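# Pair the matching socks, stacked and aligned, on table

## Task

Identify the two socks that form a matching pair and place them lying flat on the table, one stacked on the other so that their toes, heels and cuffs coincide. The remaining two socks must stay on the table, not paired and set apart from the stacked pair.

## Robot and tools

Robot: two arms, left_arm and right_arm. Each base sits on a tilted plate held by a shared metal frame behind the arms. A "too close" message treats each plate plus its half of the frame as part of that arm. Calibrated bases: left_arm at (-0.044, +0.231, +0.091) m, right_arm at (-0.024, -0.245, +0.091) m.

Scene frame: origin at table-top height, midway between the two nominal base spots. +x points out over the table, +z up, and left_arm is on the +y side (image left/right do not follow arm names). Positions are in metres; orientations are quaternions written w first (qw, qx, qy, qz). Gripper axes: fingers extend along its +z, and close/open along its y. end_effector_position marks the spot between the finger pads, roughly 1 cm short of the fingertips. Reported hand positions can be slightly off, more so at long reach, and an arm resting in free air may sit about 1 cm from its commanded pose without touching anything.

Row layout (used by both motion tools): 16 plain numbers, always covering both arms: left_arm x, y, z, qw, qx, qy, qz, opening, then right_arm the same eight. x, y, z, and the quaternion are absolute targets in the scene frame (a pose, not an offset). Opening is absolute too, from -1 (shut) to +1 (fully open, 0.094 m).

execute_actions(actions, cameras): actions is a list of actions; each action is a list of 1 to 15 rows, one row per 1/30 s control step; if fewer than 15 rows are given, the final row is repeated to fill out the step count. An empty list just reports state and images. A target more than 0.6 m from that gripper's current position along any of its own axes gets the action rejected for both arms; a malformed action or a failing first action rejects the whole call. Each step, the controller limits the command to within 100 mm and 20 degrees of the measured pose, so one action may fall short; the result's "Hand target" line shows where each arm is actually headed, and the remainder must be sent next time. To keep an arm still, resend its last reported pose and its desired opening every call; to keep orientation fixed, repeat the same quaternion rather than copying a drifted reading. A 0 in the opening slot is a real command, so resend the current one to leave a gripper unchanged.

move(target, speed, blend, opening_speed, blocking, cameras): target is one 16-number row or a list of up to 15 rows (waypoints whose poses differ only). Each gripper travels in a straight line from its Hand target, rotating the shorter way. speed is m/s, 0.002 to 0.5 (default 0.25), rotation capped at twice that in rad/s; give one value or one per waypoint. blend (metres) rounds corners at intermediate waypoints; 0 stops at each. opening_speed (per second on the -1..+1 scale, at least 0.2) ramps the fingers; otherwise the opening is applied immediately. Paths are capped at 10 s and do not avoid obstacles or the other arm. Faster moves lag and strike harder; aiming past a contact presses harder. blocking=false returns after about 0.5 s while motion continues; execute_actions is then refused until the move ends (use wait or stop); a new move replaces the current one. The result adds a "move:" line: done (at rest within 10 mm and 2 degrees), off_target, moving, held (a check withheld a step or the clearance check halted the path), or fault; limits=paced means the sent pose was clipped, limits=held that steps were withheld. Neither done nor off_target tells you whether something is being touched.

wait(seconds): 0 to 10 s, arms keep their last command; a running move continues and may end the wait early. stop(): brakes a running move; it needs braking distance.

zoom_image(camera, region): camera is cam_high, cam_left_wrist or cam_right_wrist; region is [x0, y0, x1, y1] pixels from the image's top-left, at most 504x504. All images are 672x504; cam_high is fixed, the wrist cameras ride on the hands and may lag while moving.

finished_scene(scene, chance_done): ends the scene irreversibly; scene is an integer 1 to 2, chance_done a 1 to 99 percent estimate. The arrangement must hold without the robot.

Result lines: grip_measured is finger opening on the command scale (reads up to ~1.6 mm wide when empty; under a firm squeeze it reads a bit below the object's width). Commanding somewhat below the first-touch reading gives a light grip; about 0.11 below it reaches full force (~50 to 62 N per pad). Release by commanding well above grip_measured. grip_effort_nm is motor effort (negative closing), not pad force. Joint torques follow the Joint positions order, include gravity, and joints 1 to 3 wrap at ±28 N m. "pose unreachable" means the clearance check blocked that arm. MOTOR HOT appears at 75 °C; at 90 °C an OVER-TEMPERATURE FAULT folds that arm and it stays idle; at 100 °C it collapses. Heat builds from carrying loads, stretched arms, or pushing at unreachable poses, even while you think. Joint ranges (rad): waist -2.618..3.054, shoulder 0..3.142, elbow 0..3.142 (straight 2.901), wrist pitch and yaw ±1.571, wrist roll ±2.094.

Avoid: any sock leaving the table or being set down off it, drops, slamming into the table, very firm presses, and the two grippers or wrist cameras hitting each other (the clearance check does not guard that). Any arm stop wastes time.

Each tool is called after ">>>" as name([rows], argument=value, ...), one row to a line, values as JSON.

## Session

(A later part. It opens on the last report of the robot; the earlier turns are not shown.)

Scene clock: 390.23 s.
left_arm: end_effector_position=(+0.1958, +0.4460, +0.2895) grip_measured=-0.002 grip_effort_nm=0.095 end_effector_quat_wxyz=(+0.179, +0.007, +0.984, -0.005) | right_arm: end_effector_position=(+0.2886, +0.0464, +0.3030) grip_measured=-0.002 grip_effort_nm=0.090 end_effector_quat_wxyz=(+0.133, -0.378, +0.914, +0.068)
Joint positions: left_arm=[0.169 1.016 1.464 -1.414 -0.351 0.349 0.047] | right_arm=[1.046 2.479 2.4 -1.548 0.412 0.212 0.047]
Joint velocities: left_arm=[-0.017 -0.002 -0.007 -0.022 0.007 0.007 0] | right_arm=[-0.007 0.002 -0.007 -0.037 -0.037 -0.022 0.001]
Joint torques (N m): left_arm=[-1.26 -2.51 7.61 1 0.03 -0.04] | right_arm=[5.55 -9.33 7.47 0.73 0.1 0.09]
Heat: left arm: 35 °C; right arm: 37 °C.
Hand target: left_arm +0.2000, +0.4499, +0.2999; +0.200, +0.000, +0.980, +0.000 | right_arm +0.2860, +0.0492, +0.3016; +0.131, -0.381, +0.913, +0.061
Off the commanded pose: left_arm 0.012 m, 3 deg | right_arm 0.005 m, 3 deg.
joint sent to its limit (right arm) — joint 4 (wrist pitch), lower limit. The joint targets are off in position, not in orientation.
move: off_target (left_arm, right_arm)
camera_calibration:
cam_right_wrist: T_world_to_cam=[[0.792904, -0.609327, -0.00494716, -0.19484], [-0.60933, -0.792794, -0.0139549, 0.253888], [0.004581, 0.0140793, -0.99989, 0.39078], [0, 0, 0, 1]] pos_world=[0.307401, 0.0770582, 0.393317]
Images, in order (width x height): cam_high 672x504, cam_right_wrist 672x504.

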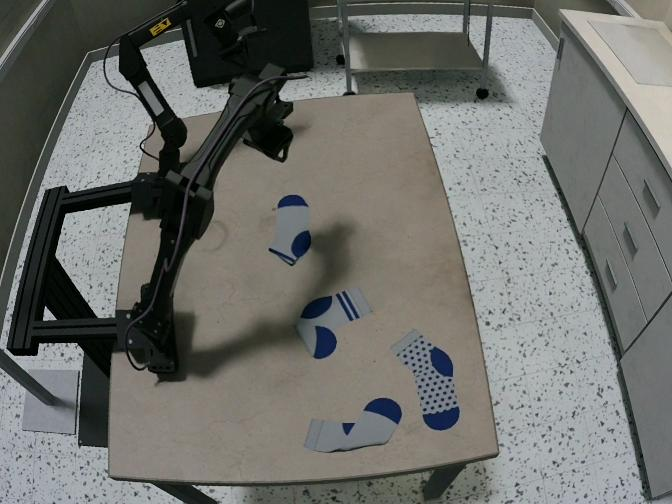

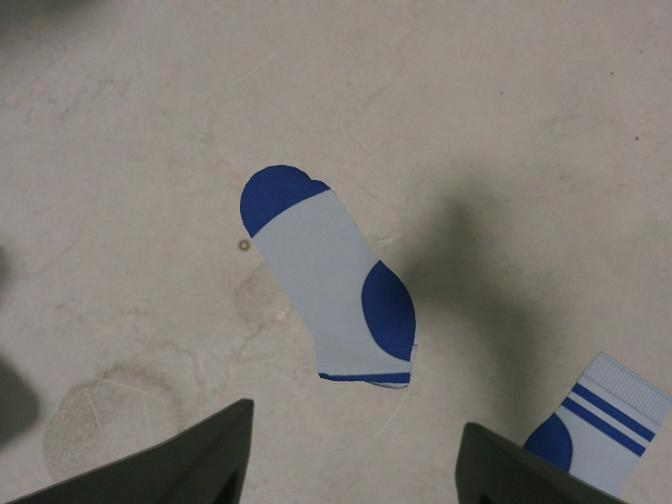

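>>> move([
  [0.2,0.40,0.3,0.2,0,0.98,0,-0.1,0.22,-0.45,0.28,0.2,0,0.98,0,0],
  [0.308,0.155,0.12,0.07,0.7,0.7,-0.07,-0.1,0.22,-0.45,0.28,0.2,0,0.98,0,0],
  [0.308,0.155,0.03,0.07,0.7,0.7,-0.07,-0.1,0.22,-0.45,0.28,0.2,0,0.98,0,0],
], speed=[0.3,0.25,0.1], cameras=["cam_left_wrist"])

Scene clock: 403.20 s.
left_arm: end_effector_position=(+0.2981, +0.1608, +0.0336) grip_measured=-0.098 grip_effort_nm=-0.125 end_effector_quat_wxyz=(+0.060, +0.701, +0.707, -0.063) | right_arm: end_effector_position=(+0.2137, -0.4507, +0.2698) grip_measured=-0.002 grip_effort_nm=0.081 end_effector_quat_wxyz=(+0.175, -0.008, +0.984, -0.009)
Joint positions: left_arm=[-0.272 2.019 1.132 -0.634 -0.342 1.275 0.042] | right_arm=[-0.098 0.99 1.335 -1.335 0.408 -0.323 0.047]
Joint velocities: left_arm=[0.002 -0.012 0.007 0.007 -0.066 0.007 -0.001] | right_arm=[-0.007 -0.012 -0.002 -0.007 -0.037 -0.037 -0.002]
Joint torques (N m): left_arm=[-3.52 -6.09 3.99 0.47 0.26 0.04] | right_arm=[0.38 -3.26 7.62 1.19 -0.16 -0.08]
Heat: left arm: 35 °C; right arm: 35 °C.
Hand target: left_arm +0.2974, +0.1563, +0.0308; +0.064, +0.703, +0.705, -0.069 | right_arm +0.2180, -0.4555, +0.2797; +0.196, -0.001, +0.981, -0.010
Off the commanded pose: left_arm 0.012 m, 2 deg | right_arm 0.012 m, 3 deg.
move: off_target (left_arm, right_arm)
camera_calibration:
cam_left_wrist: T_world_to_cam=[[-0.991776, -0.125038, 0.0273255, 0.316354], [-0.12238, 0.988959, 0.0835617, -0.0820389], [-0.0374722, 0.0795303, -0.996128, 0.118503], [0, 0, 0, 1]] pos_world=[0.308153, 0.111265, 0.116255]
Images, in order (width x height): cam_left_wrist 672x504.

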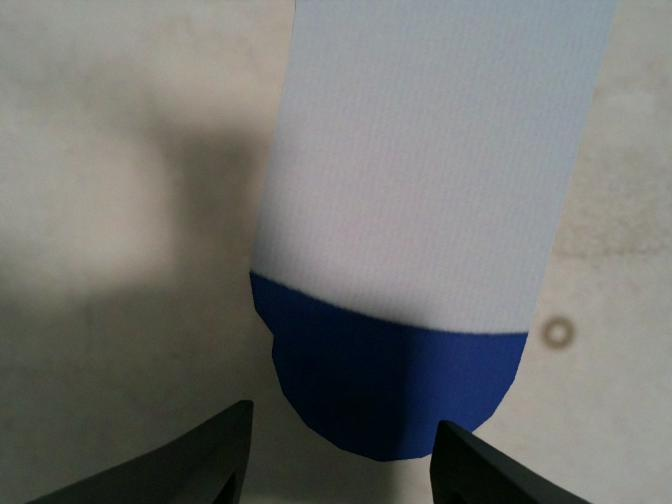

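>>> move([
  [0.297,0.159,0.015,0.07,0.7,0.7,-0.07,-0.1,0.22,-0.45,0.28,0.2,0,0.98,0,0],
  [0.296,0.159,-0.012,0.07,0.7,0.7,-0.07,-0.1,0.22,-0.45,0.28,0.2,0,0.98,0,0],
], speed=[0.1,0.025], cameras=["cam_left_wrist"])

>>> move(target=[0.296,0.158,-0.009,0.07,0.7,0.7,-0.07,-1,0.22,-0.45,0.28,0.2,0,0.98,0,0], speed=0.05, opening_speed=0.6, cameras=["cam_left_wrist"])

>>> move([
  [0.296,0.158,0.15,0.07,0.7,0.7,-0.07,-1,0.22,-0.45,0.28,0.2,0,0.98,0,0],
  [0.29,0.05,0.37,0.07,0.7,0.7,-0.07,-1,0.22,-0.45,0.28,0.2,0,0.98,0,0],
], speed=0.15, cameras=["cam_high","cam_left_wrist"])

>>> zoom_image(camera="cam_high", region=[220, 50, 420, 250])

Scene clock: 412.30 s.
left_arm: end_effector_position=(+0.2973, +0.1628, +0.0085) grip_measured=-0.098 grip_effort_nm=-0.125 end_effector_quat_wxyz=(+0.071, +0.707, +0.700, -0.068) | right_arm: end_effector_position=(+0.2146, -0.4481, +0.2701) grip_measured=-0.002 grip_effort_nm=0.090 end_effector_quat_wxyz=(+0.178, -0.008, +0.984, -0.002)
Joint positions: left_arm=[-0.22 2.052 1.082 -0.52 -0.317 1.353 0.042] | right_arm=[-0.098 0.99 1.335 -1.335 0.392 -0.322 0.047]
Joint velocities: left_arm=[0.012 -0.012 -0.007 0.037 -0.051 0.022 0.002] | right_arm=[-0.012 -0.002 0.012 0.022 -0.022 -0.022 0]
Joint torques (N m): left_arm=[-2.35 -3.51 2.07 1.15 0.15 0.09] | right_arm=[1.33 -3.33 7.31 1.2 -0.17 0.1]
Heat: left arm: 35 °C; right arm: 34 °C.
Hand target: left_arm +0.2942, +0.1595, -0.0102; +0.070, +0.704, +0.704, -0.071 | right_arm +0.2195, -0.4500, +0.2800; +0.200, +0.000, +0.980, +0.001
Off the commanded pose: left_arm 0.021 m, 1 deg | right_arm 0.011 m, 3 deg.
move: off_target (left_arm, right_arm)
camera_calibration:
cam_left_wrist: T_world_to_cam=[[-0.994103, -0.106564, 0.0200938, 0.314267], [-0.105239, 0.992736, 0.0583042, -0.0874937], [-0.026161, 0.0558457, -0.998097, 0.093846], [0, 0, 0, 1]] pos_world=[0.305661, 0.115107, 0.0924538]
Images, in order (width x height): cam_left_wrist 672x504.

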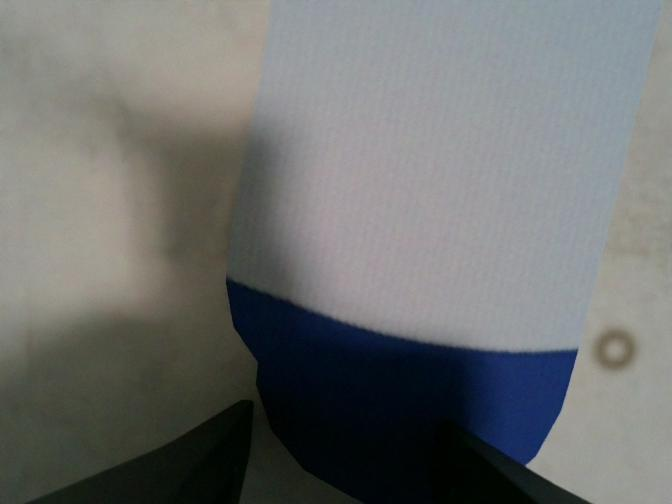

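Scene clock: 414.00 s.
left_arm: end_effector_position=(+0.2922, +0.1588, +0.0086) grip_measured=-0.982 grip_effort_nm=-0.950 end_effector_quat_wxyz=(+0.072, +0.709, +0.697, -0.083) | right_arm: end_effector_position=(+0.2147, -0.4481, +0.2702) grip_measured=-0.002 grip_effort_nm=0.090 end_effector_quat_wxyz=(+0.178, -0.008, +0.984, -0.002)
Joint positions: left_arm=[-0.22 2.054 1.08 -0.533 -0.29 1.353 0.001] | right_arm=[-0.098 0.99 1.335 -1.334 0.392 -0.322 0.047]
Joint velocities: left_arm=[-0.032 -0.002 0.002 -0.081 0.007 -0.007 -0.001] | right_arm=[-0.002 -0.027 -0.007 0.022 -0.037 0.051 0]
Joint torques (N m): left_arm=[-2.71 -3.85 2.89 1.13 -0.1 -0.05] | right_arm=[1.35 -3.34 7.3 1.2 -0.17 0.1]
Heat: left arm: 35 °C; right arm: 34 °C.
Hand target: left_arm +0.2948, +0.1585, -0.0077; +0.070, +0.704, +0.704, -0.071 | right_arm +0.2195, -0.4500, +0.2801; +0.200, +0.000, +0.980, +0.001
Off the commanded pose: left_arm 0.018 m, 2 deg | right_arm 0.011 m, 3 deg.
move: off_target (left_arm, right_arm)
camera_calibration:
cam_left_wrist: T_world_to_cam=[[-0.9944, -0.097037, 0.0418541, 0.307082], [-0.095473, 0.994711, 0.037878, -0.087073], [-0.0453083, 0.03367, -0.998405, 0.103145], [0, 0, 0, 1]] pos_world=[0.301723, 0.112938, 0.0934264]
Images, in order (width x height): cam_left_wrist 672x504.

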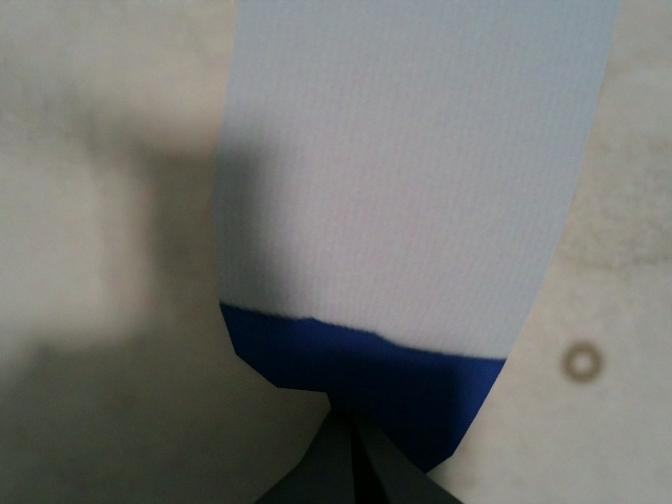

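Scene clock: 417.33 s.
left_arm: end_effector_position=(+0.2975, +0.0529, +0.3623) grip_measured=-0.983 grip_effort_nm=-0.930 end_effector_quat_wxyz=(+0.203, +0.683, +0.699, -0.061) | right_arm: end_effector_position=(+0.2148, -0.4481, +0.2702) grip_measured=-0.002 grip_effort_nm=0.090 end_effector_quat_wxyz=(+0.178, -0.008, +0.984, -0.002)
Joint positions: left_arm=[-0.874 2.092 2.225 -1.56 -0.335 0.741 0.001] | right_arm=[-0.098 0.99 1.335 -1.334 0.392 -0.322 0.047]
Joint velocities: left_arm=[-0.017 0.002 -0.002 -0.037 0.007 0.007 -0.002] | right_arm=[-0.007 0.007 -0.002 0.022 0.022 -0.007 0]
Joint torques (N m): left_arm=[-4.37 -4.85 6.94 0.89 0.01 -0.09] | right_arm=[1.35 -3.34 7.31 1.2 -0.17 0.1]
Heat: left arm: 35 °C; right arm: 34 °C.
Hand target: left_arm +0.2941, +0.0486, +0.3674; +0.207, +0.685, +0.695, -0.061 | right_arm +0.2196, -0.4501, +0.2801; +0.200, +0.000, +0.980, +0.000
Off the commanded pose: left_arm 0.011 m, 15 deg | right_arm 0.011 m, 3 deg.
joint sent to its limit (left arm) — joint 4 (wrist pitch), lower limit. The joint targets are off in position and orientation.
move: off_target (left_arm, right_arm)
camera_calibration:
cam_left_wrist: T_world_to_cam=[[-0.975021, -0.168262, -0.144989, 0.352964], [-0.147184, 0.978335, -0.145593, 0.088102], [0.166346, -0.120616, -0.978663, 0.398133], [0, 0, 0, 1]] pos_world=[0.290887, 0.0212184, 0.453641]
Images, in order (width x height): cam_high 672x504, cam_left_wrist 672x504.

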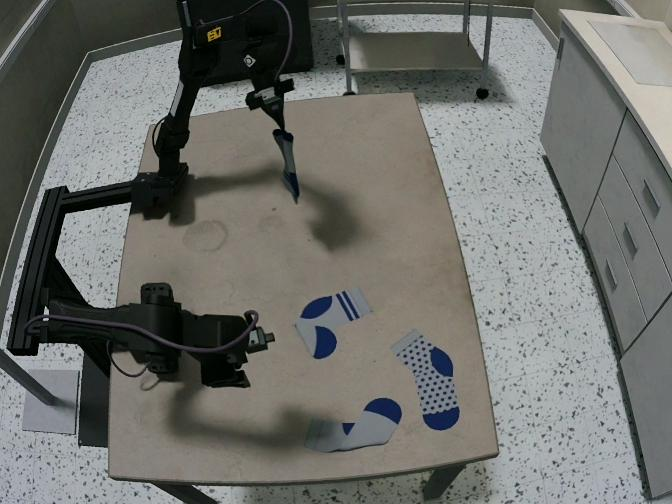

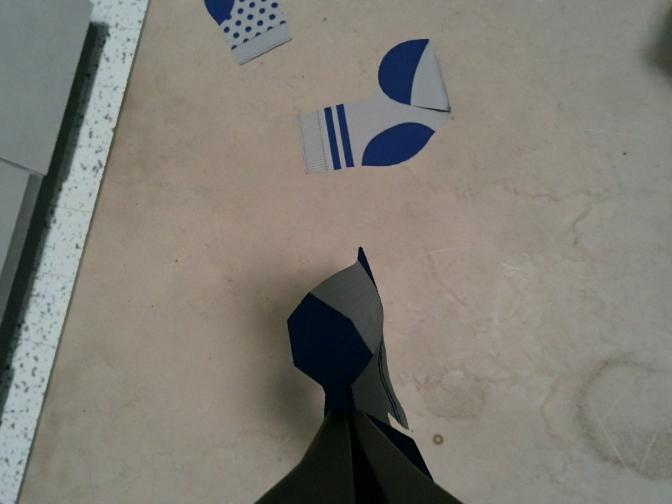

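Scaled by 2.520.

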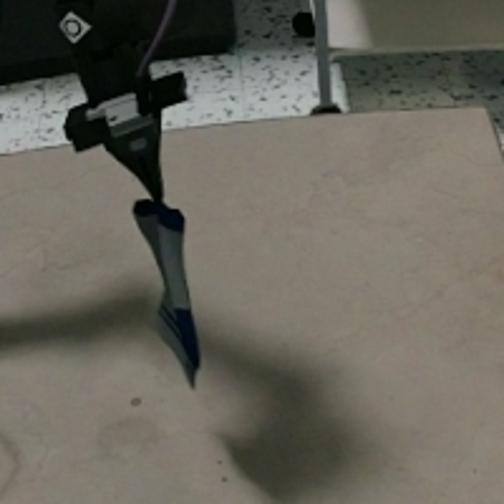

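>>> move([
  [0.30,0.0,0.33,0.07,0.7,0.7,-0.07,-1,0.22,-0.45,0.28,0.2,0,0.98,0,0],
  [0.30,-0.01,0.25,0.07,0.7,0.7,-0.07,-1,0.22,-0.45,0.28,0.2,0,0.98,0,0],
  [0.30,0.0,0.215,0.07,0.7,0.7,-0.07,-1,0.22,-0.45,0.28,0.2,0,0.98,0,0],
  [0.3,0.08,0.16,0.07,0.7,0.7,-0.07,-1,0.22,-0.45,0.28,0.2,0,0.98,0,0],
  [0.3,0.17,0.08,0.07,0.7,0.7,-0.07,-1,0.22,-0.45,0.28,0.2,0,0.98,0,0],
  [0.3,0.22,0.02,0.07,0.7,0.7,-0.07,-1,0.22,-0.45,0.28,0.2,0,0.98,0,0],
  [0.3,0.245,0.0,0.07,0.7,0.7,-0.07,-1,0.22,-0.45,0.28,0.2,0,0.98,0,0],
], speed=[0.12,0.1,0.08,0.12,0.12,0.12,0.08], blend=0.01, cameras=["cam_high","cam_left_wrist"])

>>> zoom_image(camera="cam_high", region=[220, 100, 420, 300])

Scene clock: 428.73 s.
left_arm: end_effector_position=(+0.2889, +0.2332, +0.0090) grip_measured=-0.983 grip_effort_nm=-0.926 end_effector_quat_wxyz=(+0.077, +0.709, +0.693, -0.106) | right_arm: end_effector_position=(+0.2149, -0.4481, +0.2702) grip_measured=-0.002 grip_effort_nm=0.090 end_effector_quat_wxyz=(+0.179, -0.008, +0.984, -0.002)
Joint positions: left_arm=[-0.002 1.921 1.06 -0.611 -0.229 1.575 0.001] | right_arm=[-0.098 0.99 1.335 -1.334 0.392 -0.322 0.047]
Joint velocities: left_arm=[0.007 -0.007 -0.002 0.007 0.007 -0.007 -0.001] | right_arm=[-0.002 0.012 -0.012 -0.051 -0.007 0.11 -0.001]
Joint torques (N m): left_arm=[-1.91 -6.93 2.43 0.84 -0.26 0.07] | right_arm=[1.35 -3.34 7.3 1.19 -0.16 0.1]
Heat: left arm: 36 °C; right arm: 34 °C.
Hand target: left_arm +0.2963, +0.2447, +0.0028; +0.077, +0.701, +0.704, -0.080 | right_arm +0.2196, -0.4501, +0.2801; +0.200, +0.000, +0.980, +0.000
Off the commanded pose: left_arm 0.018 m, 4 deg | right_arm 0.011 m, 3 deg.
move: off_target (left_arm, right_arm)
camera_calibration:
cam_left_wrist: T_world_to_cam=[[-0.993594, -0.0878057, 0.0711392, 0.308387], [-0.087967, 0.996123, 0.000868507, -0.16358], [-0.0709397, -0.00539496, -0.997466, 0.117332], [0, 0, 0, 1]] pos_world=[0.300345, 0.190657, 0.0952388]
Images, in order (width x height): cam_high 672x504, cam_left_wrist 672x504.

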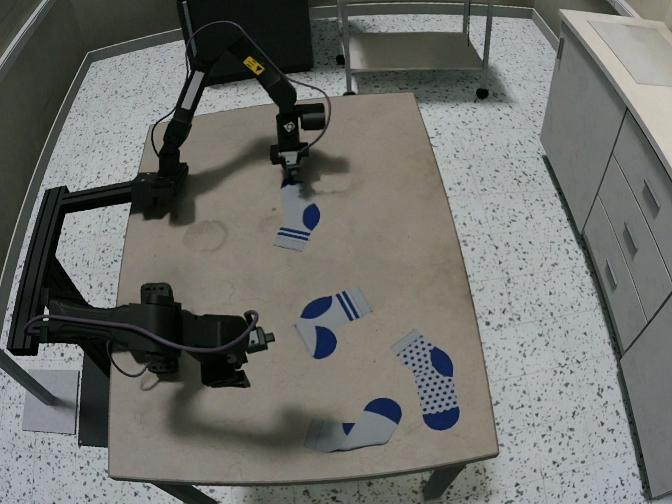

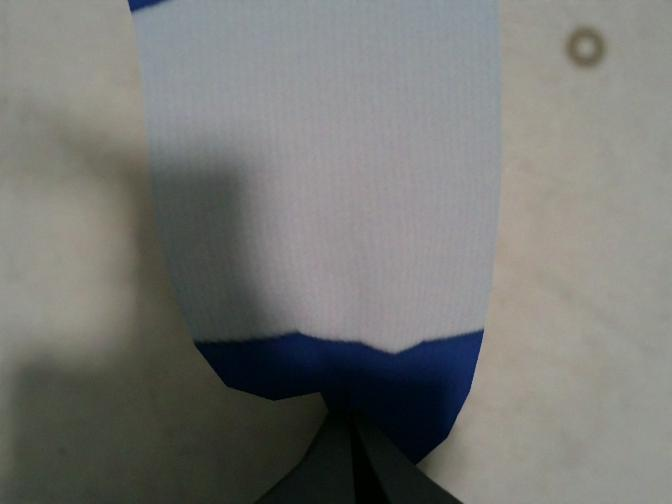

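Scaled by 2.520.

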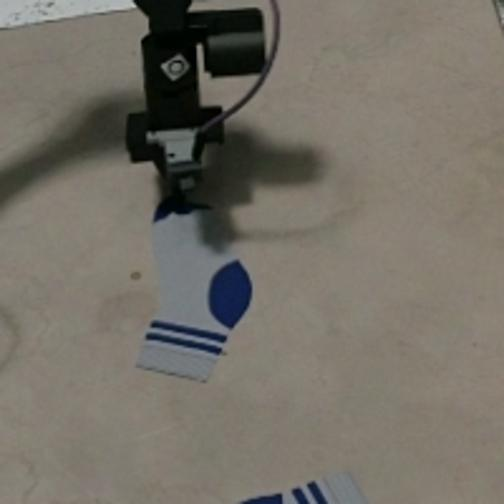

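>>> move(target=[0.3,0.245,0.0,0.07,0.7,0.7,-0.07,0,0.22,-0.45,0.28,0.2,0,0.98,0,0], speed=0.1, opening_speed=0.8, cameras=[])

>>> move([
  [0.3,0.245,0.1,0.07,0.7,0.7,-0.07,0,0.22,-0.45,0.28,0.2,0,0.98,0,0],
  [0.25,0.12,0.3,0.1,0,0.995,0,0,0.3,-0.25,0.3,0.1,0,0.995,0,0],
], speed=[0.1,0.25])

>>> zoom_image(camera="cam_left_wrist", region=[150, 100, 550, 400])

Scene clock: 443.53 s.
left_arm: end_effector_position=(+0.3088, +0.2339, +0.0094) grip_measured=-0.002 grip_effort_nm=0.115 end_effector_quat_wxyz=(+0.102, +0.699, +0.703, -0.080) | right_arm: end_effector_position=(+0.2149, -0.4481, +0.2702) grip_measured=-0.002 grip_effort_nm=0.085 end_effector_quat_wxyz=(+0.179, -0.008, +0.984, -0.002)
Joint positions: left_arm=[-0.002 1.921 1.064 -0.536 -0.232 1.575 0.047] | right_arm=[-0.098 0.99 1.335 -1.334 0.392 -0.322 0.047]
Joint velocities: left_arm=[-0.017 0.012 0.007 0.051 0.037 -0.007 0] | right_arm=[-0.002 -0.007 -0.002 -0.007 -0.037 0.022 -0.001]
Joint torques (N m): left_arm=[-2.36 -6.08 3.23 0.23 -0.39 0.05] | right_arm=[1.35 -3.34 7.3 1.19 -0.16 0.1]
Heat: left arm: 36 °C; right arm: 34 °C.
Hand target: left_arm +0.3002, +0.2446, +0.0004; +0.071, +0.704, +0.703, -0.071 | right_arm +0.2195, -0.4501, +0.2801; +0.200, +0.000, +0.980, +0.001
Off the commanded pose: left_arm 0.017 m, 4 deg | right_arm 0.011 m, 3 deg.
move: off_target (left_arm, right_arm)
No camera images: "cameras" was empty.

Scene clock: 448.57 s.
left_arm: end_effector_position=(+0.2526, +0.1244, +0.2908) grip_measured=-0.002 grip_effort_nm=0.100 end_effector_quat_wxyz=(+0.107, +0.000, +0.994, -0.009) | right_arm: end_effector_position=(+0.3024, -0.2495, +0.2931) grip_measured=-0.002 grip_effort_nm=0.090 end_effector_quat_wxyz=(+0.111, +0.001, +0.994, +0.007)
Joint positions: left_arm=[-0.895 1.889 1.711 -1.554 -0.571 -0.924 0.047] | right_arm=[0.645 1.687 1.676 -1.549 0.593 0.59 0.047]
Joint velocities: left_arm=[-0.012 -0.007 0.007 -0.022 0.007 -0.007 0] | right_arm=[0.002 0.002 0.007 0.051 -0.066 0.037 0]
Joint torques (N m): left_arm=[-4.29 -4.08 7.56 0.34 -0.25 -0.1] | right_arm=[4.75 -4.34 7.54 0.53 0.03 0.12]
Heat: left arm: 36 °C; right arm: 34 °C.
Hand target: left_arm +0.2530, +0.1225, +0.2980; +0.118, +0.003, +0.993, -0.007 | right_arm +0.3024, -0.2466, +0.2998; +0.114, -0.001, +0.993, +0.011
Off the commanded pose: left_arm 0.010 m, 1 deg | right_arm 0.007 m, 1 deg.
joint sent to its limit (left arm) — joint 4 (wrist pitch), lower limit. The joint targets are off in position, not in orientation.
joint sent to its limit (right arm) — joint 4 (wrist pitch), lower limit. The joint targets are off in position, not in orientation.
move: done
camera_calibration:
cam_left_wrist: T_world_to_cam=[[0.115083, -0.992348, 0.0447305, 0.0828159], [-0.992601, -0.113124, 0.0441162, 0.295349], [-0.0387186, -0.0494766, -0.998025, 0.392826], [0, 0, 0, 1]] pos_world=[0.298842, 0.135029, 0.375316]
cam_right_wrist: T_world_to_cam=[[0.126999, -0.991887, -0.00564313, -0.280026], [-0.989848, -0.1271, 0.0636092, 0.285905], [-0.0638104, -0.00249246, -0.997959, 0.400909], [0, 0, 0, 1]] pos_world=[0.344147, -0.240417, 0.380324]

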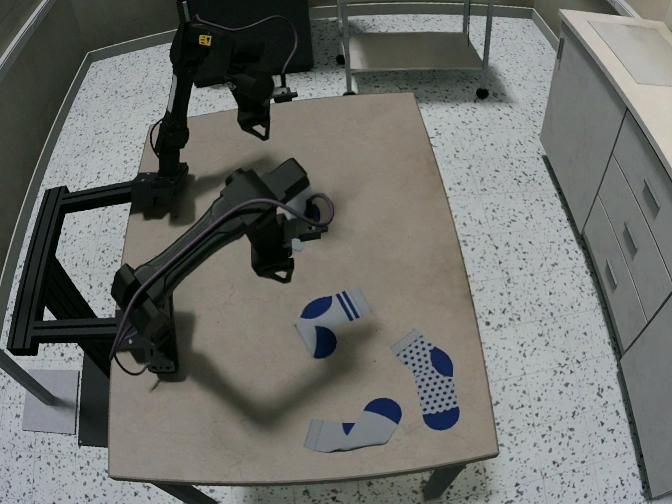

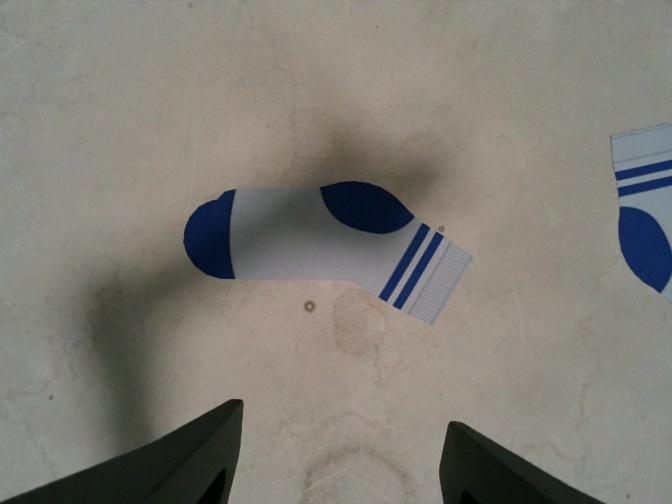

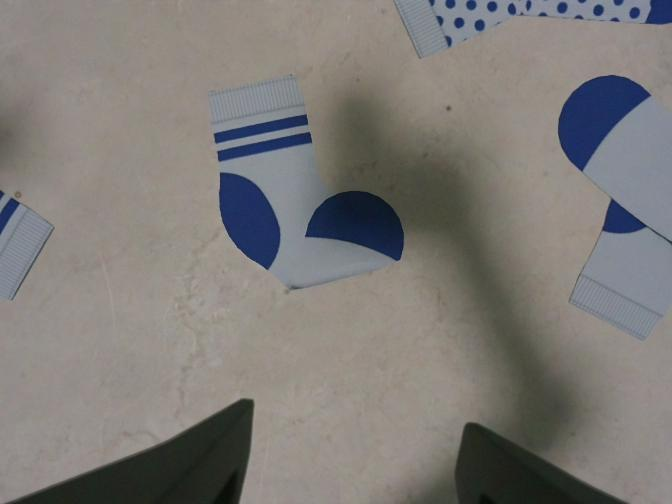

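Scaled by 1.260.

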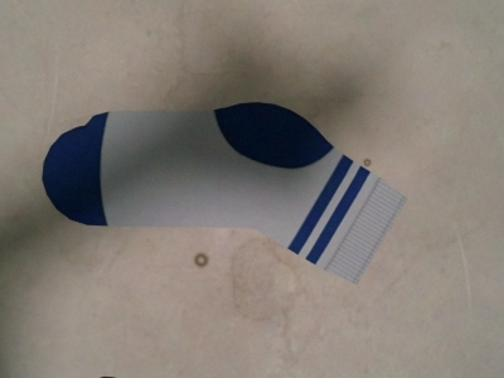

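>>> move([
  [0.2,0.42,0.3,0.2,0,0.98,0,0,0.4,-0.2,0.2,0.046,-0.383,0.923,0.02,-0.15],
  [0.2,0.42,0.3,0.2,0,0.98,0,0,0.428,-0.162,0.06,0.046,-0.383,0.923,0.02,-0.15],
], cameras=["cam_high","cam_right_wrist"])

Scene clock: 469.80 s.
left_arm: end_effector_position=(+0.2013, +0.4138, +0.2921) grip_measured=-0.002 grip_effort_nm=0.090 end_effector_quat_wxyz=(+0.180, +0.010, +0.984, -0.009) | right_arm: end_effector_position=(+0.4313, -0.1678, +0.0652) grip_measured=-0.148 grip_effort_nm=-0.125 end_effector_quat_wxyz=(+0.044, -0.378, +0.925, +0.011)
Joint positions: left_arm=[-0.072 1.03 1.428 -1.454 -0.471 0.132 0.047] | right_arm=[0.327 2.335 1.766 -0.938 0.479 -0.483 0.04]
Joint velocities: left_arm=[-0.002 -0.007 -0.002 -0.007 -0.022 -0.022 0.001] | right_arm=[-0.002 0.002 -0.022 -0.022 -0.022 0.022 0]
Joint torques (N m): left_arm=[-0.35 -1.88 6.93 1.1 0.09 0.04] | right_arm=[6.37 -11 4.92 0.69 -0.12 -0.12]
Heat: left arm: 35 °C; right arm: 34 °C.
Hand target: left_arm +0.2058, +0.4179, +0.3008; +0.201, +0.000, +0.980, -0.011 | right_arm +0.4297, -0.1620, +0.0594; +0.043, -0.383, +0.922, +0.016
Off the commanded pose: left_arm 0.010 m, 3 deg | right_arm 0.008 m, 1 deg.
move: off_target (left_arm)
camera_calibration:
cam_right_wrist: T_world_to_cam=[[0.785083, -0.619384, 0.00272821, -0.438516], [-0.60764, -0.769328, 0.197251, 0.15712], [-0.120075, -0.156516, -0.980349, 0.179203], [0, 0, 0, 1]] pos_world=[0.461261, -0.122685, 0.145886]
Images, in order (width x height): cam_high 672x504, cam_right_wrist 672x504.

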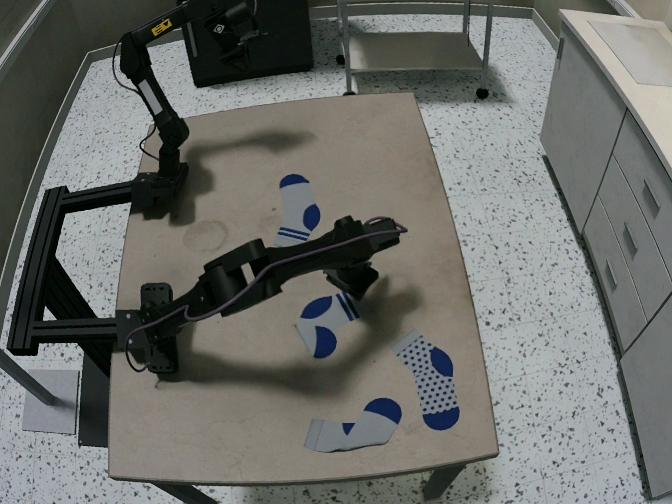

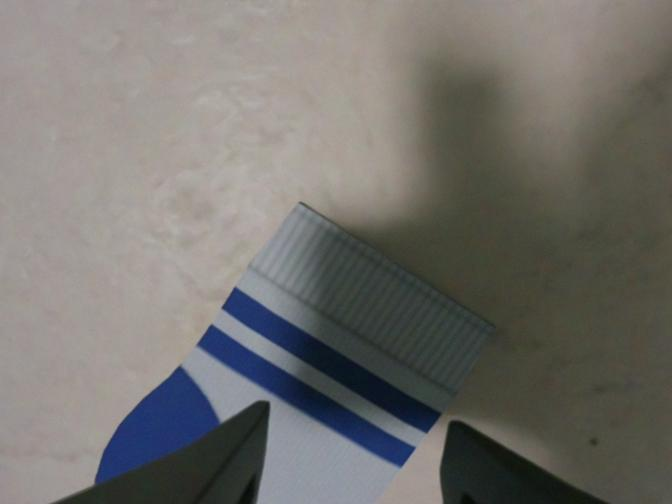

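>>> move([
  [0.2,0.42,0.3,0.2,0,0.98,0,0,0.445,-0.148,0.03,0.046,-0.383,0.923,0.02,-0.15],
  [0.2,0.42,0.3,0.2,0,0.98,0,0,0.445,-0.148,-0.003,0.046,-0.383,0.923,0.02,-0.15],
], speed=[0.1,0.03], cameras=["cam_right_wrist"])

>>> move(target=[0.2,0.42,0.3,0.2,0,0.98,0,0,0.445,-0.148,-0.003,0.046,-0.383,0.923,0.02,-1], opening_speed=0.6, cameras=["cam_right_wrist"])

Scene clock: 487.10 s.
left_arm: end_effector_position=(+0.1989, +0.4179, +0.2946) grip_measured=-0.002 grip_effort_nm=0.100 end_effector_quat_wxyz=(+0.186, +0.005, +0.983, -0.002) | right_arm: end_effector_position=(+0.4487, -0.1538, +0.0209) grip_measured=-0.148 grip_effort_nm=-0.115 end_effector_quat_wxyz=(+0.056, -0.380, +0.923, +0.013)
Joint positions: left_arm=[-0.072 1.014 1.428 -1.454 -0.484 0.132 0.047] | right_arm=[0.292 2.451 1.793 -0.806 0.468 -0.54 0.04]
Joint velocities: left_arm=[-0.007 0.002 -0.007 -0.022 0.007 0.037 0.001] | right_arm=[-0.012 -0.012 0.017 0.007 0.051 -0.007 -0.001]
Joint torques (N m): left_arm=[-1.07 -2.03 5.53 1.06 -0.02 -0.02] | right_arm=[5.3 -8.87 4.82 1.01 -0.14 -0.08]
Heat: left arm: 36 °C; right arm: 36 °C.
Hand target: left_arm +0.2002, +0.4200, +0.3000; +0.200, +0.000, +0.980, +0.000 | right_arm +0.4441, -0.1484, -0.0023; +0.045, -0.383, +0.923, +0.020
Off the commanded pose: left_arm 0.006 m, 2 deg | right_arm 0.025 m, 1 deg.
move: off_target (right_arm)
camera_calibration:
cam_right_wrist: T_world_to_cam=[[0.788384, -0.615088, 0.0108748, -0.444372], [-0.607164, -0.77514, 0.17467, 0.18653], [-0.099008, -0.14431, -0.984567, 0.132591], [0, 0, 0, 1]] pos_world=[0.476718, -0.109607, 0.102796]
Images, in order (width x height): cam_right_wrist 672x504.

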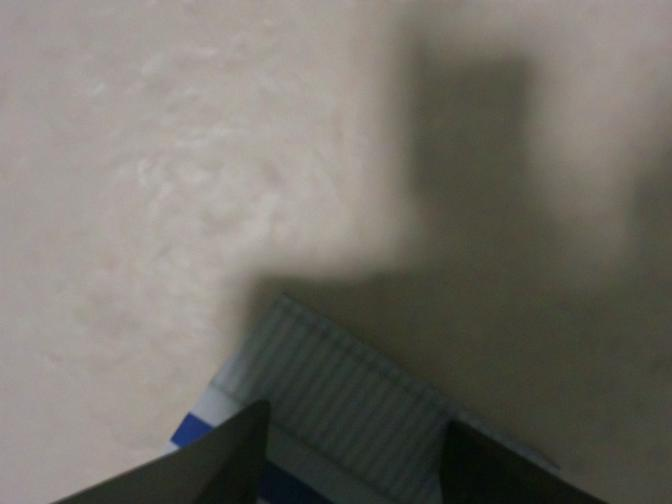

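Scene clock: 488.73 s.
left_arm: end_effector_position=(+0.1988, +0.4180, +0.2946) grip_measured=-0.002 grip_effort_nm=0.095 end_effector_quat_wxyz=(+0.186, +0.005, +0.983, -0.002) | right_arm: end_effector_position=(+0.4552, -0.1527, +0.0214) grip_measured=-0.986 grip_effort_nm=-0.779 end_effector_quat_wxyz=(+0.068, -0.375, +0.925, +0.013)
Joint positions: left_arm=[-0.072 1.014 1.428 -1.454 -0.485 0.132 0.047] | right_arm=[0.29 2.451 1.793 -0.777 0.467 -0.543 0.001]
Joint velocities: left_arm=[0.002 -0.002 -0.002 0.007 -0.022 -0.022 0.001] | right_arm=[0.002 0.007 0.002 -0.066 0.007 0.037 0]
Joint torques (N m): left_arm=[-1.05 -1.99 5.31 1.02 -0.03 -0.08] | right_arm=[5.41 -8.94 4.78 0.74 -0.11 -0.06]
Heat: left arm: 36 °C; right arm: 36 °C.
Hand target: left_arm +0.2001, +0.4200, +0.3000; +0.200, +0.000, +0.980, +0.000 | right_arm +0.4442, -0.1483, -0.0022; +0.046, -0.383, +0.922, +0.020
Off the commanded pose: left_arm 0.006 m, 2 deg | right_arm 0.027 m, 3 deg.
move: off_target (right_arm)
camera_calibration:
cam_right_wrist: T_world_to_cam=[[0.780861, -0.62424, 0.024098, -0.447012], [-0.619877, -0.769463, 0.153882, 0.198341], [-0.0775168, -0.135098, -0.987795, 0.125514], [0, 0, 0, 1]] pos_world=[0.48173, -0.10947, 0.104233]
Images, in order (width x height): cam_right_wrist 672x504.

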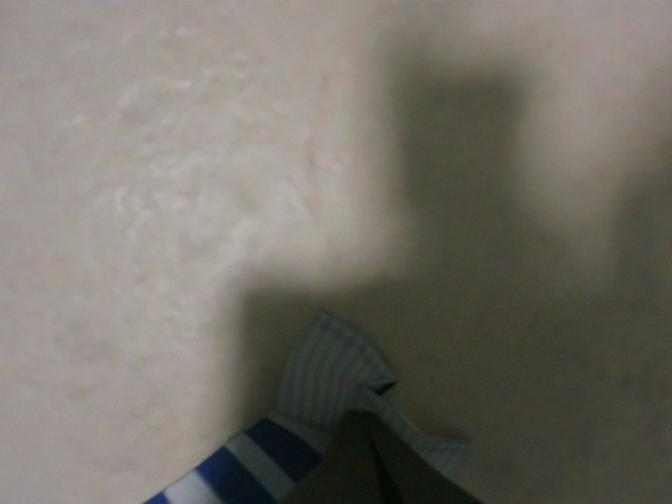

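>>> move([
  [0.2,0.42,0.3,0.2,0,0.98,0,0,0.41,-0.16,0.15,0.046,-0.383,0.923,0.02,-1],
  [0.2,0.42,0.3,0.2,0,0.98,0,0,0.35,-0.1,0.36,0.046,-0.383,0.923,0.02,-1],
], speed=0.15, cameras=["cam_high","cam_left_wrist","cam_right_wrist"])

>>> zoom_image(camera="cam_high", region=[180, 150, 450, 380])

Scene clock: 494.93 s.
left_arm: end_effector_position=(+0.1988, +0.4180, +0.2946) grip_measured=-0.002 grip_effort_nm=0.090 end_effector_quat_wxyz=(+0.186, +0.005, +0.983, -0.002) | right_arm: end_effector_position=(+0.3496, -0.0949, +0.3485) grip_measured=-0.986 grip_effort_nm=-0.779 end_effector_quat_wxyz=(+0.183, -0.378, +0.906, +0.059)
Joint positions: left_arm=[-0.072 1.014 1.428 -1.454 -0.485 0.132 0.047] | right_arm=[0.84 2.125 2.235 -1.549 0.464 -0.069 0.001]
Joint velocities: left_arm=[0.007 -0.002 0.007 0.007 -0.051 0.007 0] | right_arm=[0.012 -0.002 -0.002 -0.081 0.022 0.022 -0.001]
Joint torques (N m): left_arm=[-1.1 -2.25 5.44 1.03 -0.05 -0.03] | right_arm=[5.46 -9.63 6.83 0.9 0.01 0.11]
Heat: left arm: 36 °C; right arm: 36 °C.
Hand target: left_arm +0.2001, +0.4200, +0.3000; +0.200, +0.000, +0.980, +0.000 | right_arm +0.3470, -0.0998, +0.3600; +0.193, -0.373, +0.905, +0.063
Off the commanded pose: left_arm 0.006 m, 2 deg | right_arm 0.013 m, 16 deg.
joint sent to its limit (right arm) — joint 4 (wrist pitch), lower limit. The joint targets are off in orientation, not in position.
move: off_target (right_arm)
camera_calibration:
cam_left_wrist: T_world_to_cam=[[0.0993128, -0.993956, 0.0467801, 0.383474], [-0.987857, -0.10413, -0.115303, 0.317275], [0.119478, -0.0347609, -0.992228, 0.369695], [0, 0, 0, 1]] pos_world=[0.231168, 0.427045, 0.385465]
cam_right_wrist: T_world_to_cam=[[0.787713, -0.61307, 0.0604396, -0.350405], [-0.607099, -0.78919, -0.0927964, 0.206661], [0.104589, 0.0364042, -0.993849, 0.403028], [0, 0, 0, 1]] pos_world=[0.35933, -0.0663993, 0.440905]

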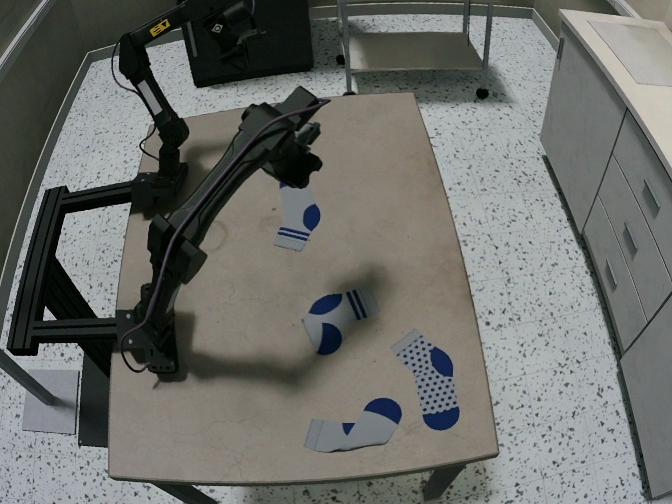

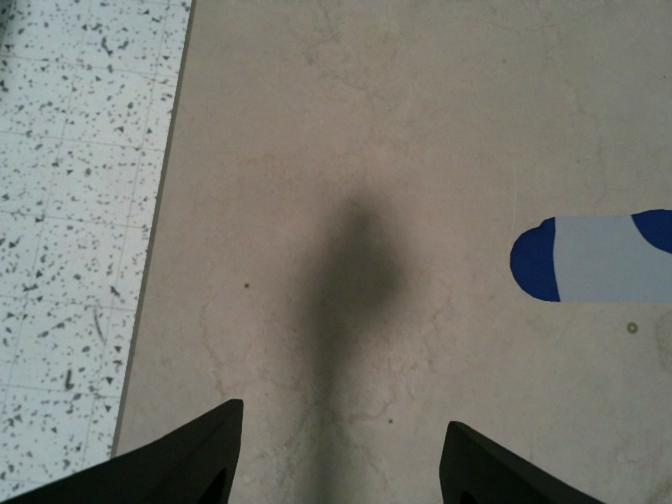

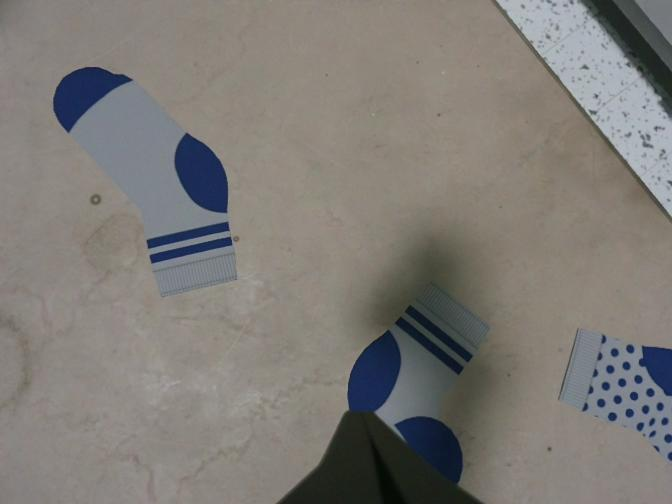

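Scaled by 1.867.

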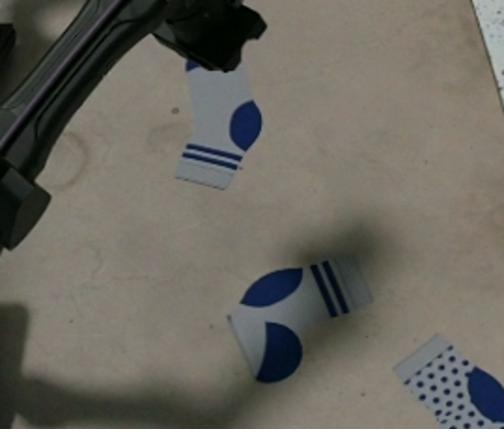

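>>> move([
  [0.2,0.42,0.3,0.2,0,0.98,0,0,0.433,-0.157,0.06,0.046,-0.383,0.923,0.02,-0.15],
  [0.2,0.42,0.3,0.2,0,0.98,0,0,0.433,-0.157,-0.002,0.046,-0.383,0.923,0.02,-0.15],
], speed=[0.2,0.03], cameras=["cam_right_wrist"])

Scene clock: 505.07 s.
left_arm: end_effector_position=(+0.1988, +0.4180, +0.2946) grip_measured=-0.002 grip_effort_nm=0.095 end_effector_quat_wxyz=(+0.186, +0.005, +0.983, -0.002) | right_arm: end_effector_position=(+0.4454, -0.1621, +0.0209) grip_measured=-0.152 grip_effort_nm=0.095 end_effector_quat_wxyz=(+0.060, -0.377, +0.924, +0.011)
Joint positions: left_arm=[-0.072 1.014 1.428 -1.454 -0.485 0.132 0.047] | right_arm=[0.28 2.415 1.739 -0.771 0.471 -0.551 0.04]
Joint velocities: left_arm=[-0.007 0.002 -0.007 -0.007 -0.007 -0.051 -0.001] | right_arm=[0.007 -0.002 -0.012 0.037 0.066 -0.007 0]
Joint torques (N m): left_arm=[-1.01 -2.07 5.37 1.02 -0.06 -0.05] | right_arm=[5.53 -9.33 3.41 0.99 -0.03 -0.09]
Heat: left arm: 36 °C; right arm: 36 °C.
Hand target: left_arm +0.2001, +0.4200, +0.3000; +0.200, +0.000, +0.980, +0.000 | right_arm +0.4352, -0.1579, -0.0021; +0.043, -0.384, +0.922, +0.013
Off the commanded pose: left_arm 0.006 m, 2 deg | right_arm 0.027 m, 2 deg.
move: off_target (right_arm)
camera_calibration:
cam_right_wrist: T_world_to_cam=[[0.784184, -0.620228, 0.0193037, -0.446045], [-0.613818, -0.770767, 0.17072, 0.181856], [-0.0910065, -0.145725, -0.985131, 0.127207], [0, 0, 0, 1]] pos_world=[0.472985, -0.117944, 0.10288]
Images, in order (width x height): cam_right_wrist 672x504.

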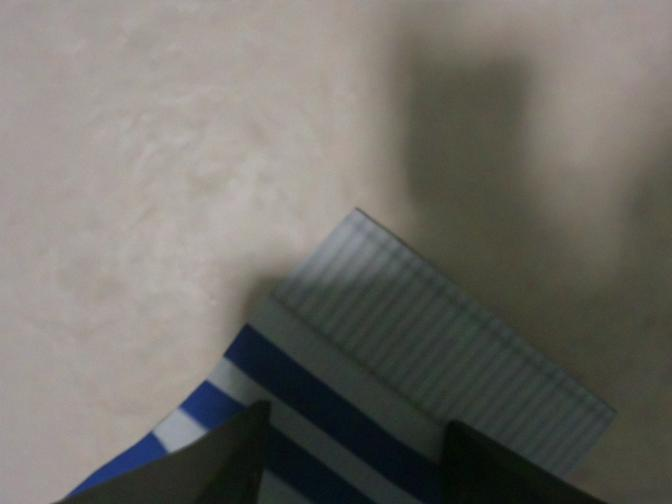

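>>> move([
  [0.2,0.42,0.3,0.2,0,0.98,0,0,0.446,-0.152,0.03,0.046,-0.383,0.923,0.02,-0.15],
  [0.2,0.42,0.3,0.2,0,0.98,0,0,0.446,-0.152,0.001,0.046,-0.383,0.923,0.02,-0.15],
], speed=[0.2,0.03], cameras=["cam_right_wrist"])

Scene clock: 510.97 s.
left_arm: end_effector_position=(+0.1988, +0.4180, +0.2946) grip_measured=-0.002 grip_effort_nm=0.100 end_effector_quat_wxyz=(+0.186, +0.005, +0.983, -0.002) | right_arm: end_effector_position=(+0.4518, -0.1598, +0.0213) grip_measured=-0.152 grip_effort_nm=0.090 end_effector_quat_wxyz=(+0.057, -0.376, +0.925, +0.013)
Joint positions: left_arm=[-0.072 1.014 1.428 -1.454 -0.485 0.132 0.047] | right_arm=[0.281 2.446 1.798 -0.807 0.469 -0.546 0.04]
Joint velocities: left_arm=[-0.022 0.002 -0.017 -0.022 -0.051 -0.037 0] | right_arm=[-0.032 -0.017 -0.007 -0.037 -0.081 -0.007 -0.001]
Joint torques (N m): left_arm=[-1.2 -2.09 5.38 0.99 -0.02 -0.02] | right_arm=[5.91 -9.4 4.55 0.89 -0.15 -0.07]
Heat: left arm: 36 °C; right arm: 36 °C.
Hand target: left_arm +0.2001, +0.4200, +0.3000; +0.200, +0.000, +0.980, +0.000 | right_arm +0.4451, -0.1523, +0.0014; +0.046, -0.383, +0.922, +0.020
Off the commanded pose: left_arm 0.006 m, 2 deg | right_arm 0.023 m, 2 deg.
move: off_target (right_arm)
camera_calibration:
cam_right_wrist: T_world_to_cam=[[0.783229, -0.621592, 0.0132402, -0.449264], [-0.61401, -0.769978, 0.173566, 0.1876], [-0.0976927, -0.144072, -0.984733, 0.131879], [0, 0, 0, 1]] pos_world=[0.479949, -0.115811, 0.103253]
Images, in order (width x height): cam_right_wrist 672x504.

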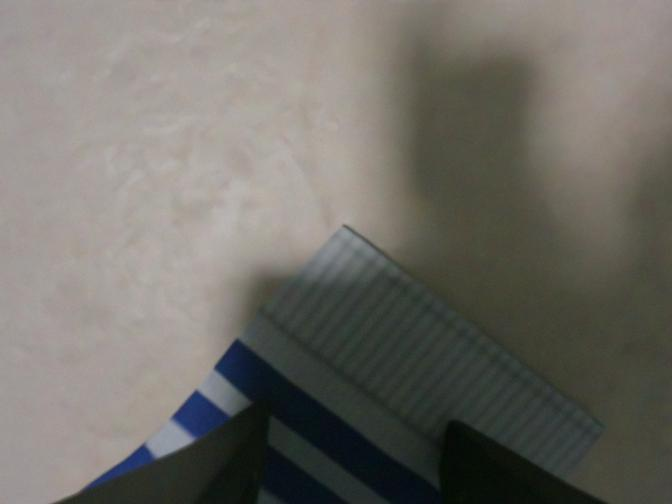

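>>> move([
  [0.2,0.42,0.3,0.2,0,0.98,0,0,0.456,-0.148,0.035,0.046,-0.383,0.923,0.02,-0.15],
  [0.2,0.42,0.3,0.2,0,0.98,0,0,0.456,-0.148,0.0,0.046,-0.383,0.923,0.02,-0.15],
], speed=[0.2,0.03], cameras=["cam_right_wrist"])

Scene clock: 515.17 s.
left_arm: end_effector_position=(+0.1988, +0.4180, +0.2946) grip_measured=-0.002 grip_effort_nm=0.095 end_effector_quat_wxyz=(+0.186, +0.005, +0.983, -0.002) | right_arm: end_effector_position=(+0.4652, -0.1549, +0.0222) grip_measured=-0.152 grip_effort_nm=0.090 end_effector_quat_wxyz=(+0.062, -0.374, +0.925, +0.013)
Joint positions: left_arm=[-0.072 1.014 1.428 -1.454 -0.485 0.132 0.047] | right_arm=[0.282 2.493 1.888 -0.84 0.467 -0.544 0.04]
Joint velocities: left_arm=[-0.017 -0.012 -0.012 -0.022 -0.022 0.007 -0.001] | right_arm=[-0.017 -0.017 0.012 -0.037 -0.051 0.007 0]
Joint torques (N m): left_arm=[-1.14 -2.06 5.56 1.05 -0.06 -0.07] | right_arm=[6.02 -10.07 3.97 0.9 -0.13 -0.1]
Heat: left arm: 36 °C; right arm: 36 °C.
Hand target: left_arm +0.2001, +0.4200, +0.3000; +0.200, +0.000, +0.980, +0.000 | right_arm +0.4553, -0.1484, +0.0007; +0.046, -0.383, +0.922, +0.020
Off the commanded pose: left_arm 0.006 m, 2 deg | right_arm 0.025 m, 2 deg.
move: off_target (right_arm)
camera_calibration:
cam_right_wrist: T_world_to_cam=[[0.780552, -0.624855, 0.0171437, -0.456077], [-0.618622, -0.76825, 0.164615, 0.202122], [-0.08969, -0.139096, -0.986209, 0.131822], [0, 0, 0, 1]] pos_world=[0.492852, -0.111366, 0.104551]
Images, in order (width x height): cam_right_wrist 672x504.

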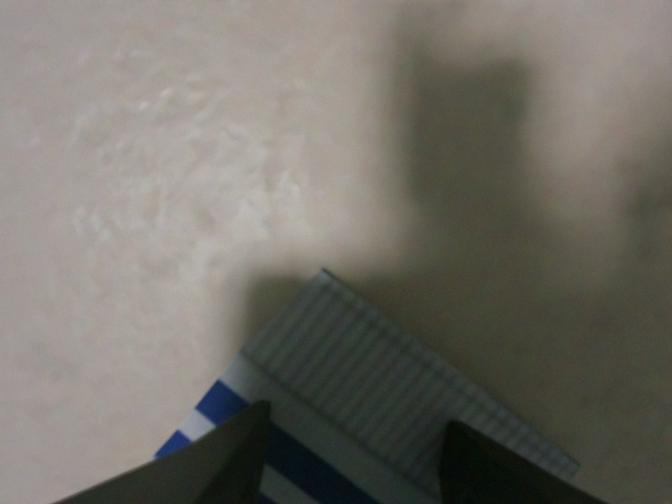

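>>> move(target=[0.2,0.42,0.3,0.2,0,0.98,0,0,0.456,-0.148,0.0,0.046,-0.383,0.923,0.02,-1], opening_speed=0.6, cameras=[])

>>> move([
  [0.2,0.42,0.3,0.2,0,0.98,0,0,0.41,-0.16,0.15,0.046,-0.383,0.923,0.02,-1],
  [0.2,0.42,0.3,0.2,0,0.98,0,0,0.35,-0.1,0.36,0.046,-0.383,0.923,0.02,-1],
], speed=0.15, cameras=["cam_high","cam_right_wrist"])

>>> zoom_image(camera="cam_high", region=[180, 70, 450, 300])

Scene clock: 521.60 s.
left_arm: end_effector_position=(+0.1988, +0.4180, +0.2946) grip_measured=-0.002 grip_effort_nm=0.095 end_effector_quat_wxyz=(+0.186, +0.005, +0.983, -0.002) | right_arm: end_effector_position=(+0.4681, -0.1547, +0.0223) grip_measured=-0.986 grip_effort_nm=-0.769 end_effector_quat_wxyz=(+0.067, -0.372, +0.926, +0.012)
Joint positions: left_arm=[-0.072 1.014 1.428 -1.454 -0.485 0.132 0.047] | right_arm=[0.281 2.493 1.888 -0.827 0.467 -0.546 0.001]
Joint velocities: left_arm=[0.002 -0.017 0.002 0.037 0.007 0.022 -0.001] | right_arm=[-0.002 -0.002 0.007 -0.051 -0.007 0.022 0]
Joint torques (N m): left_arm=[-1.24 -2.04 5.44 1.04 -0.01 -0.04] | right_arm=[6.12 -10.02 4.1 0.74 -0.13 -0.08]
Heat: left arm: 36 °C; right arm: 36 °C.
Hand target: left_arm +0.2001, +0.4200, +0.3000; +0.200, +0.000, +0.980, +0.000 | right_arm +0.4555, -0.1484, +0.0006; +0.046, -0.383, +0.922, +0.020
Off the commanded pose: left_arm 0.006 m, 2 deg | right_arm 0.026 m, 3 deg.
move: off_target (right_arm)
No camera images: "cameras" was empty.

Scene clock: 524.80 s.
left_arm: end_effector_position=(+0.1988, +0.4180, +0.2946) grip_measured=-0.002 grip_effort_nm=0.095 end_effector_quat_wxyz=(+0.186, +0.005, +0.983, -0.002) | right_arm: end_effector_position=(+0.3497, -0.0947, +0.3486) grip_measured=-0.986 grip_effort_nm=-0.774 end_effector_quat_wxyz=(+0.184, -0.378, +0.906, +0.059)
Joint positions: left_arm=[-0.072 1.014 1.428 -1.454 -0.485 0.132 0.047] | right_arm=[0.84 2.125 2.236 -1.549 0.464 -0.07 0.001]
Joint velocities: left_arm=[0.012 0.007 -0.002 0.022 0.037 -0.022 0] | right_arm=[-0.022 -0.002 -0.002 -0.022 -0.007 0.051 0]
Joint torques (N m): left_arm=[-1.02 -2.13 5.56 1.01 -0.06 -0.06] | right_arm=[5.46 -9.63 6.83 0.9 0.01 0.09]
Heat: left arm: 36 °C; right arm: 37 °C.
Hand target: left_arm +0.2001, +0.4200, +0.3000; +0.200, +0.000, +0.980, +0.000 | right_arm +0.3471, -0.0996, +0.3600; +0.193, -0.373, +0.905, +0.064
Off the commanded pose: left_arm 0.006 m, 2 deg | right_arm 0.013 m, 17 deg.
joint sent to its limit (right arm) — joint 4 (wrist pitch), lower limit. The joint targets are off in orientation, not in position.
move: off_target (right_arm)
camera_calibration:
cam_right_wrist: T_world_to_cam=[[0.787918, -0.612827, 0.0602352, -0.350344], [-0.606822, -0.789357, -0.0931804, 0.206917], [0.104651, 0.0368664, -0.993826, 0.403079], [0, 0, 0, 1]] pos_world=[0.359422, -0.0662294, 0.440973]
Images, in order (width x height): cam_high 672x504, cam_right_wrist 672x504.

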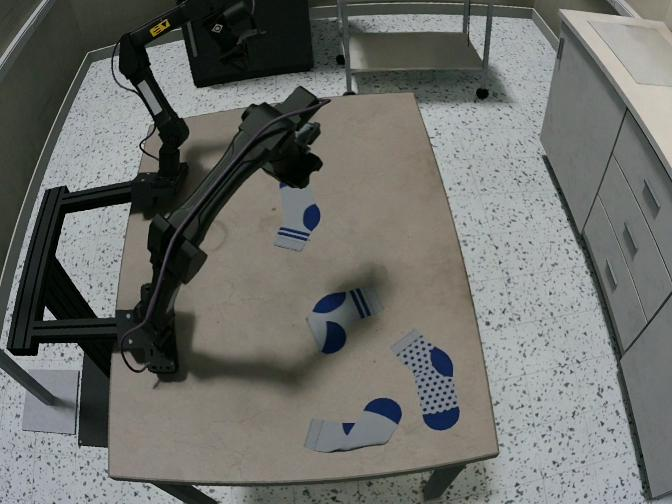

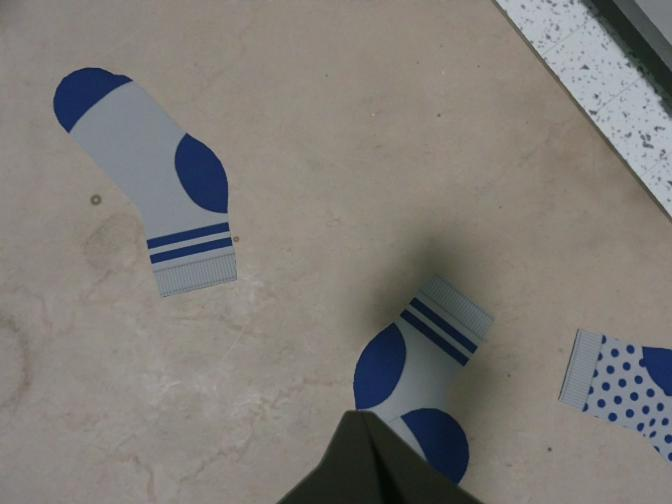

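Scaled by 1.867.

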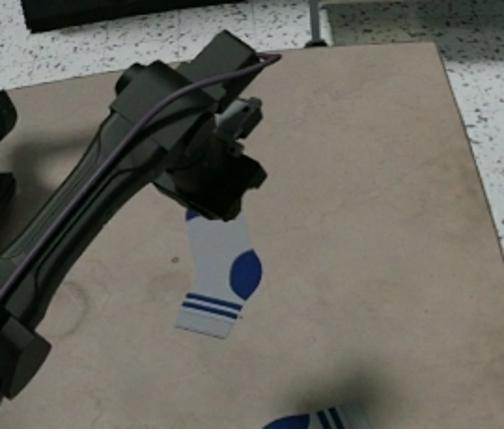

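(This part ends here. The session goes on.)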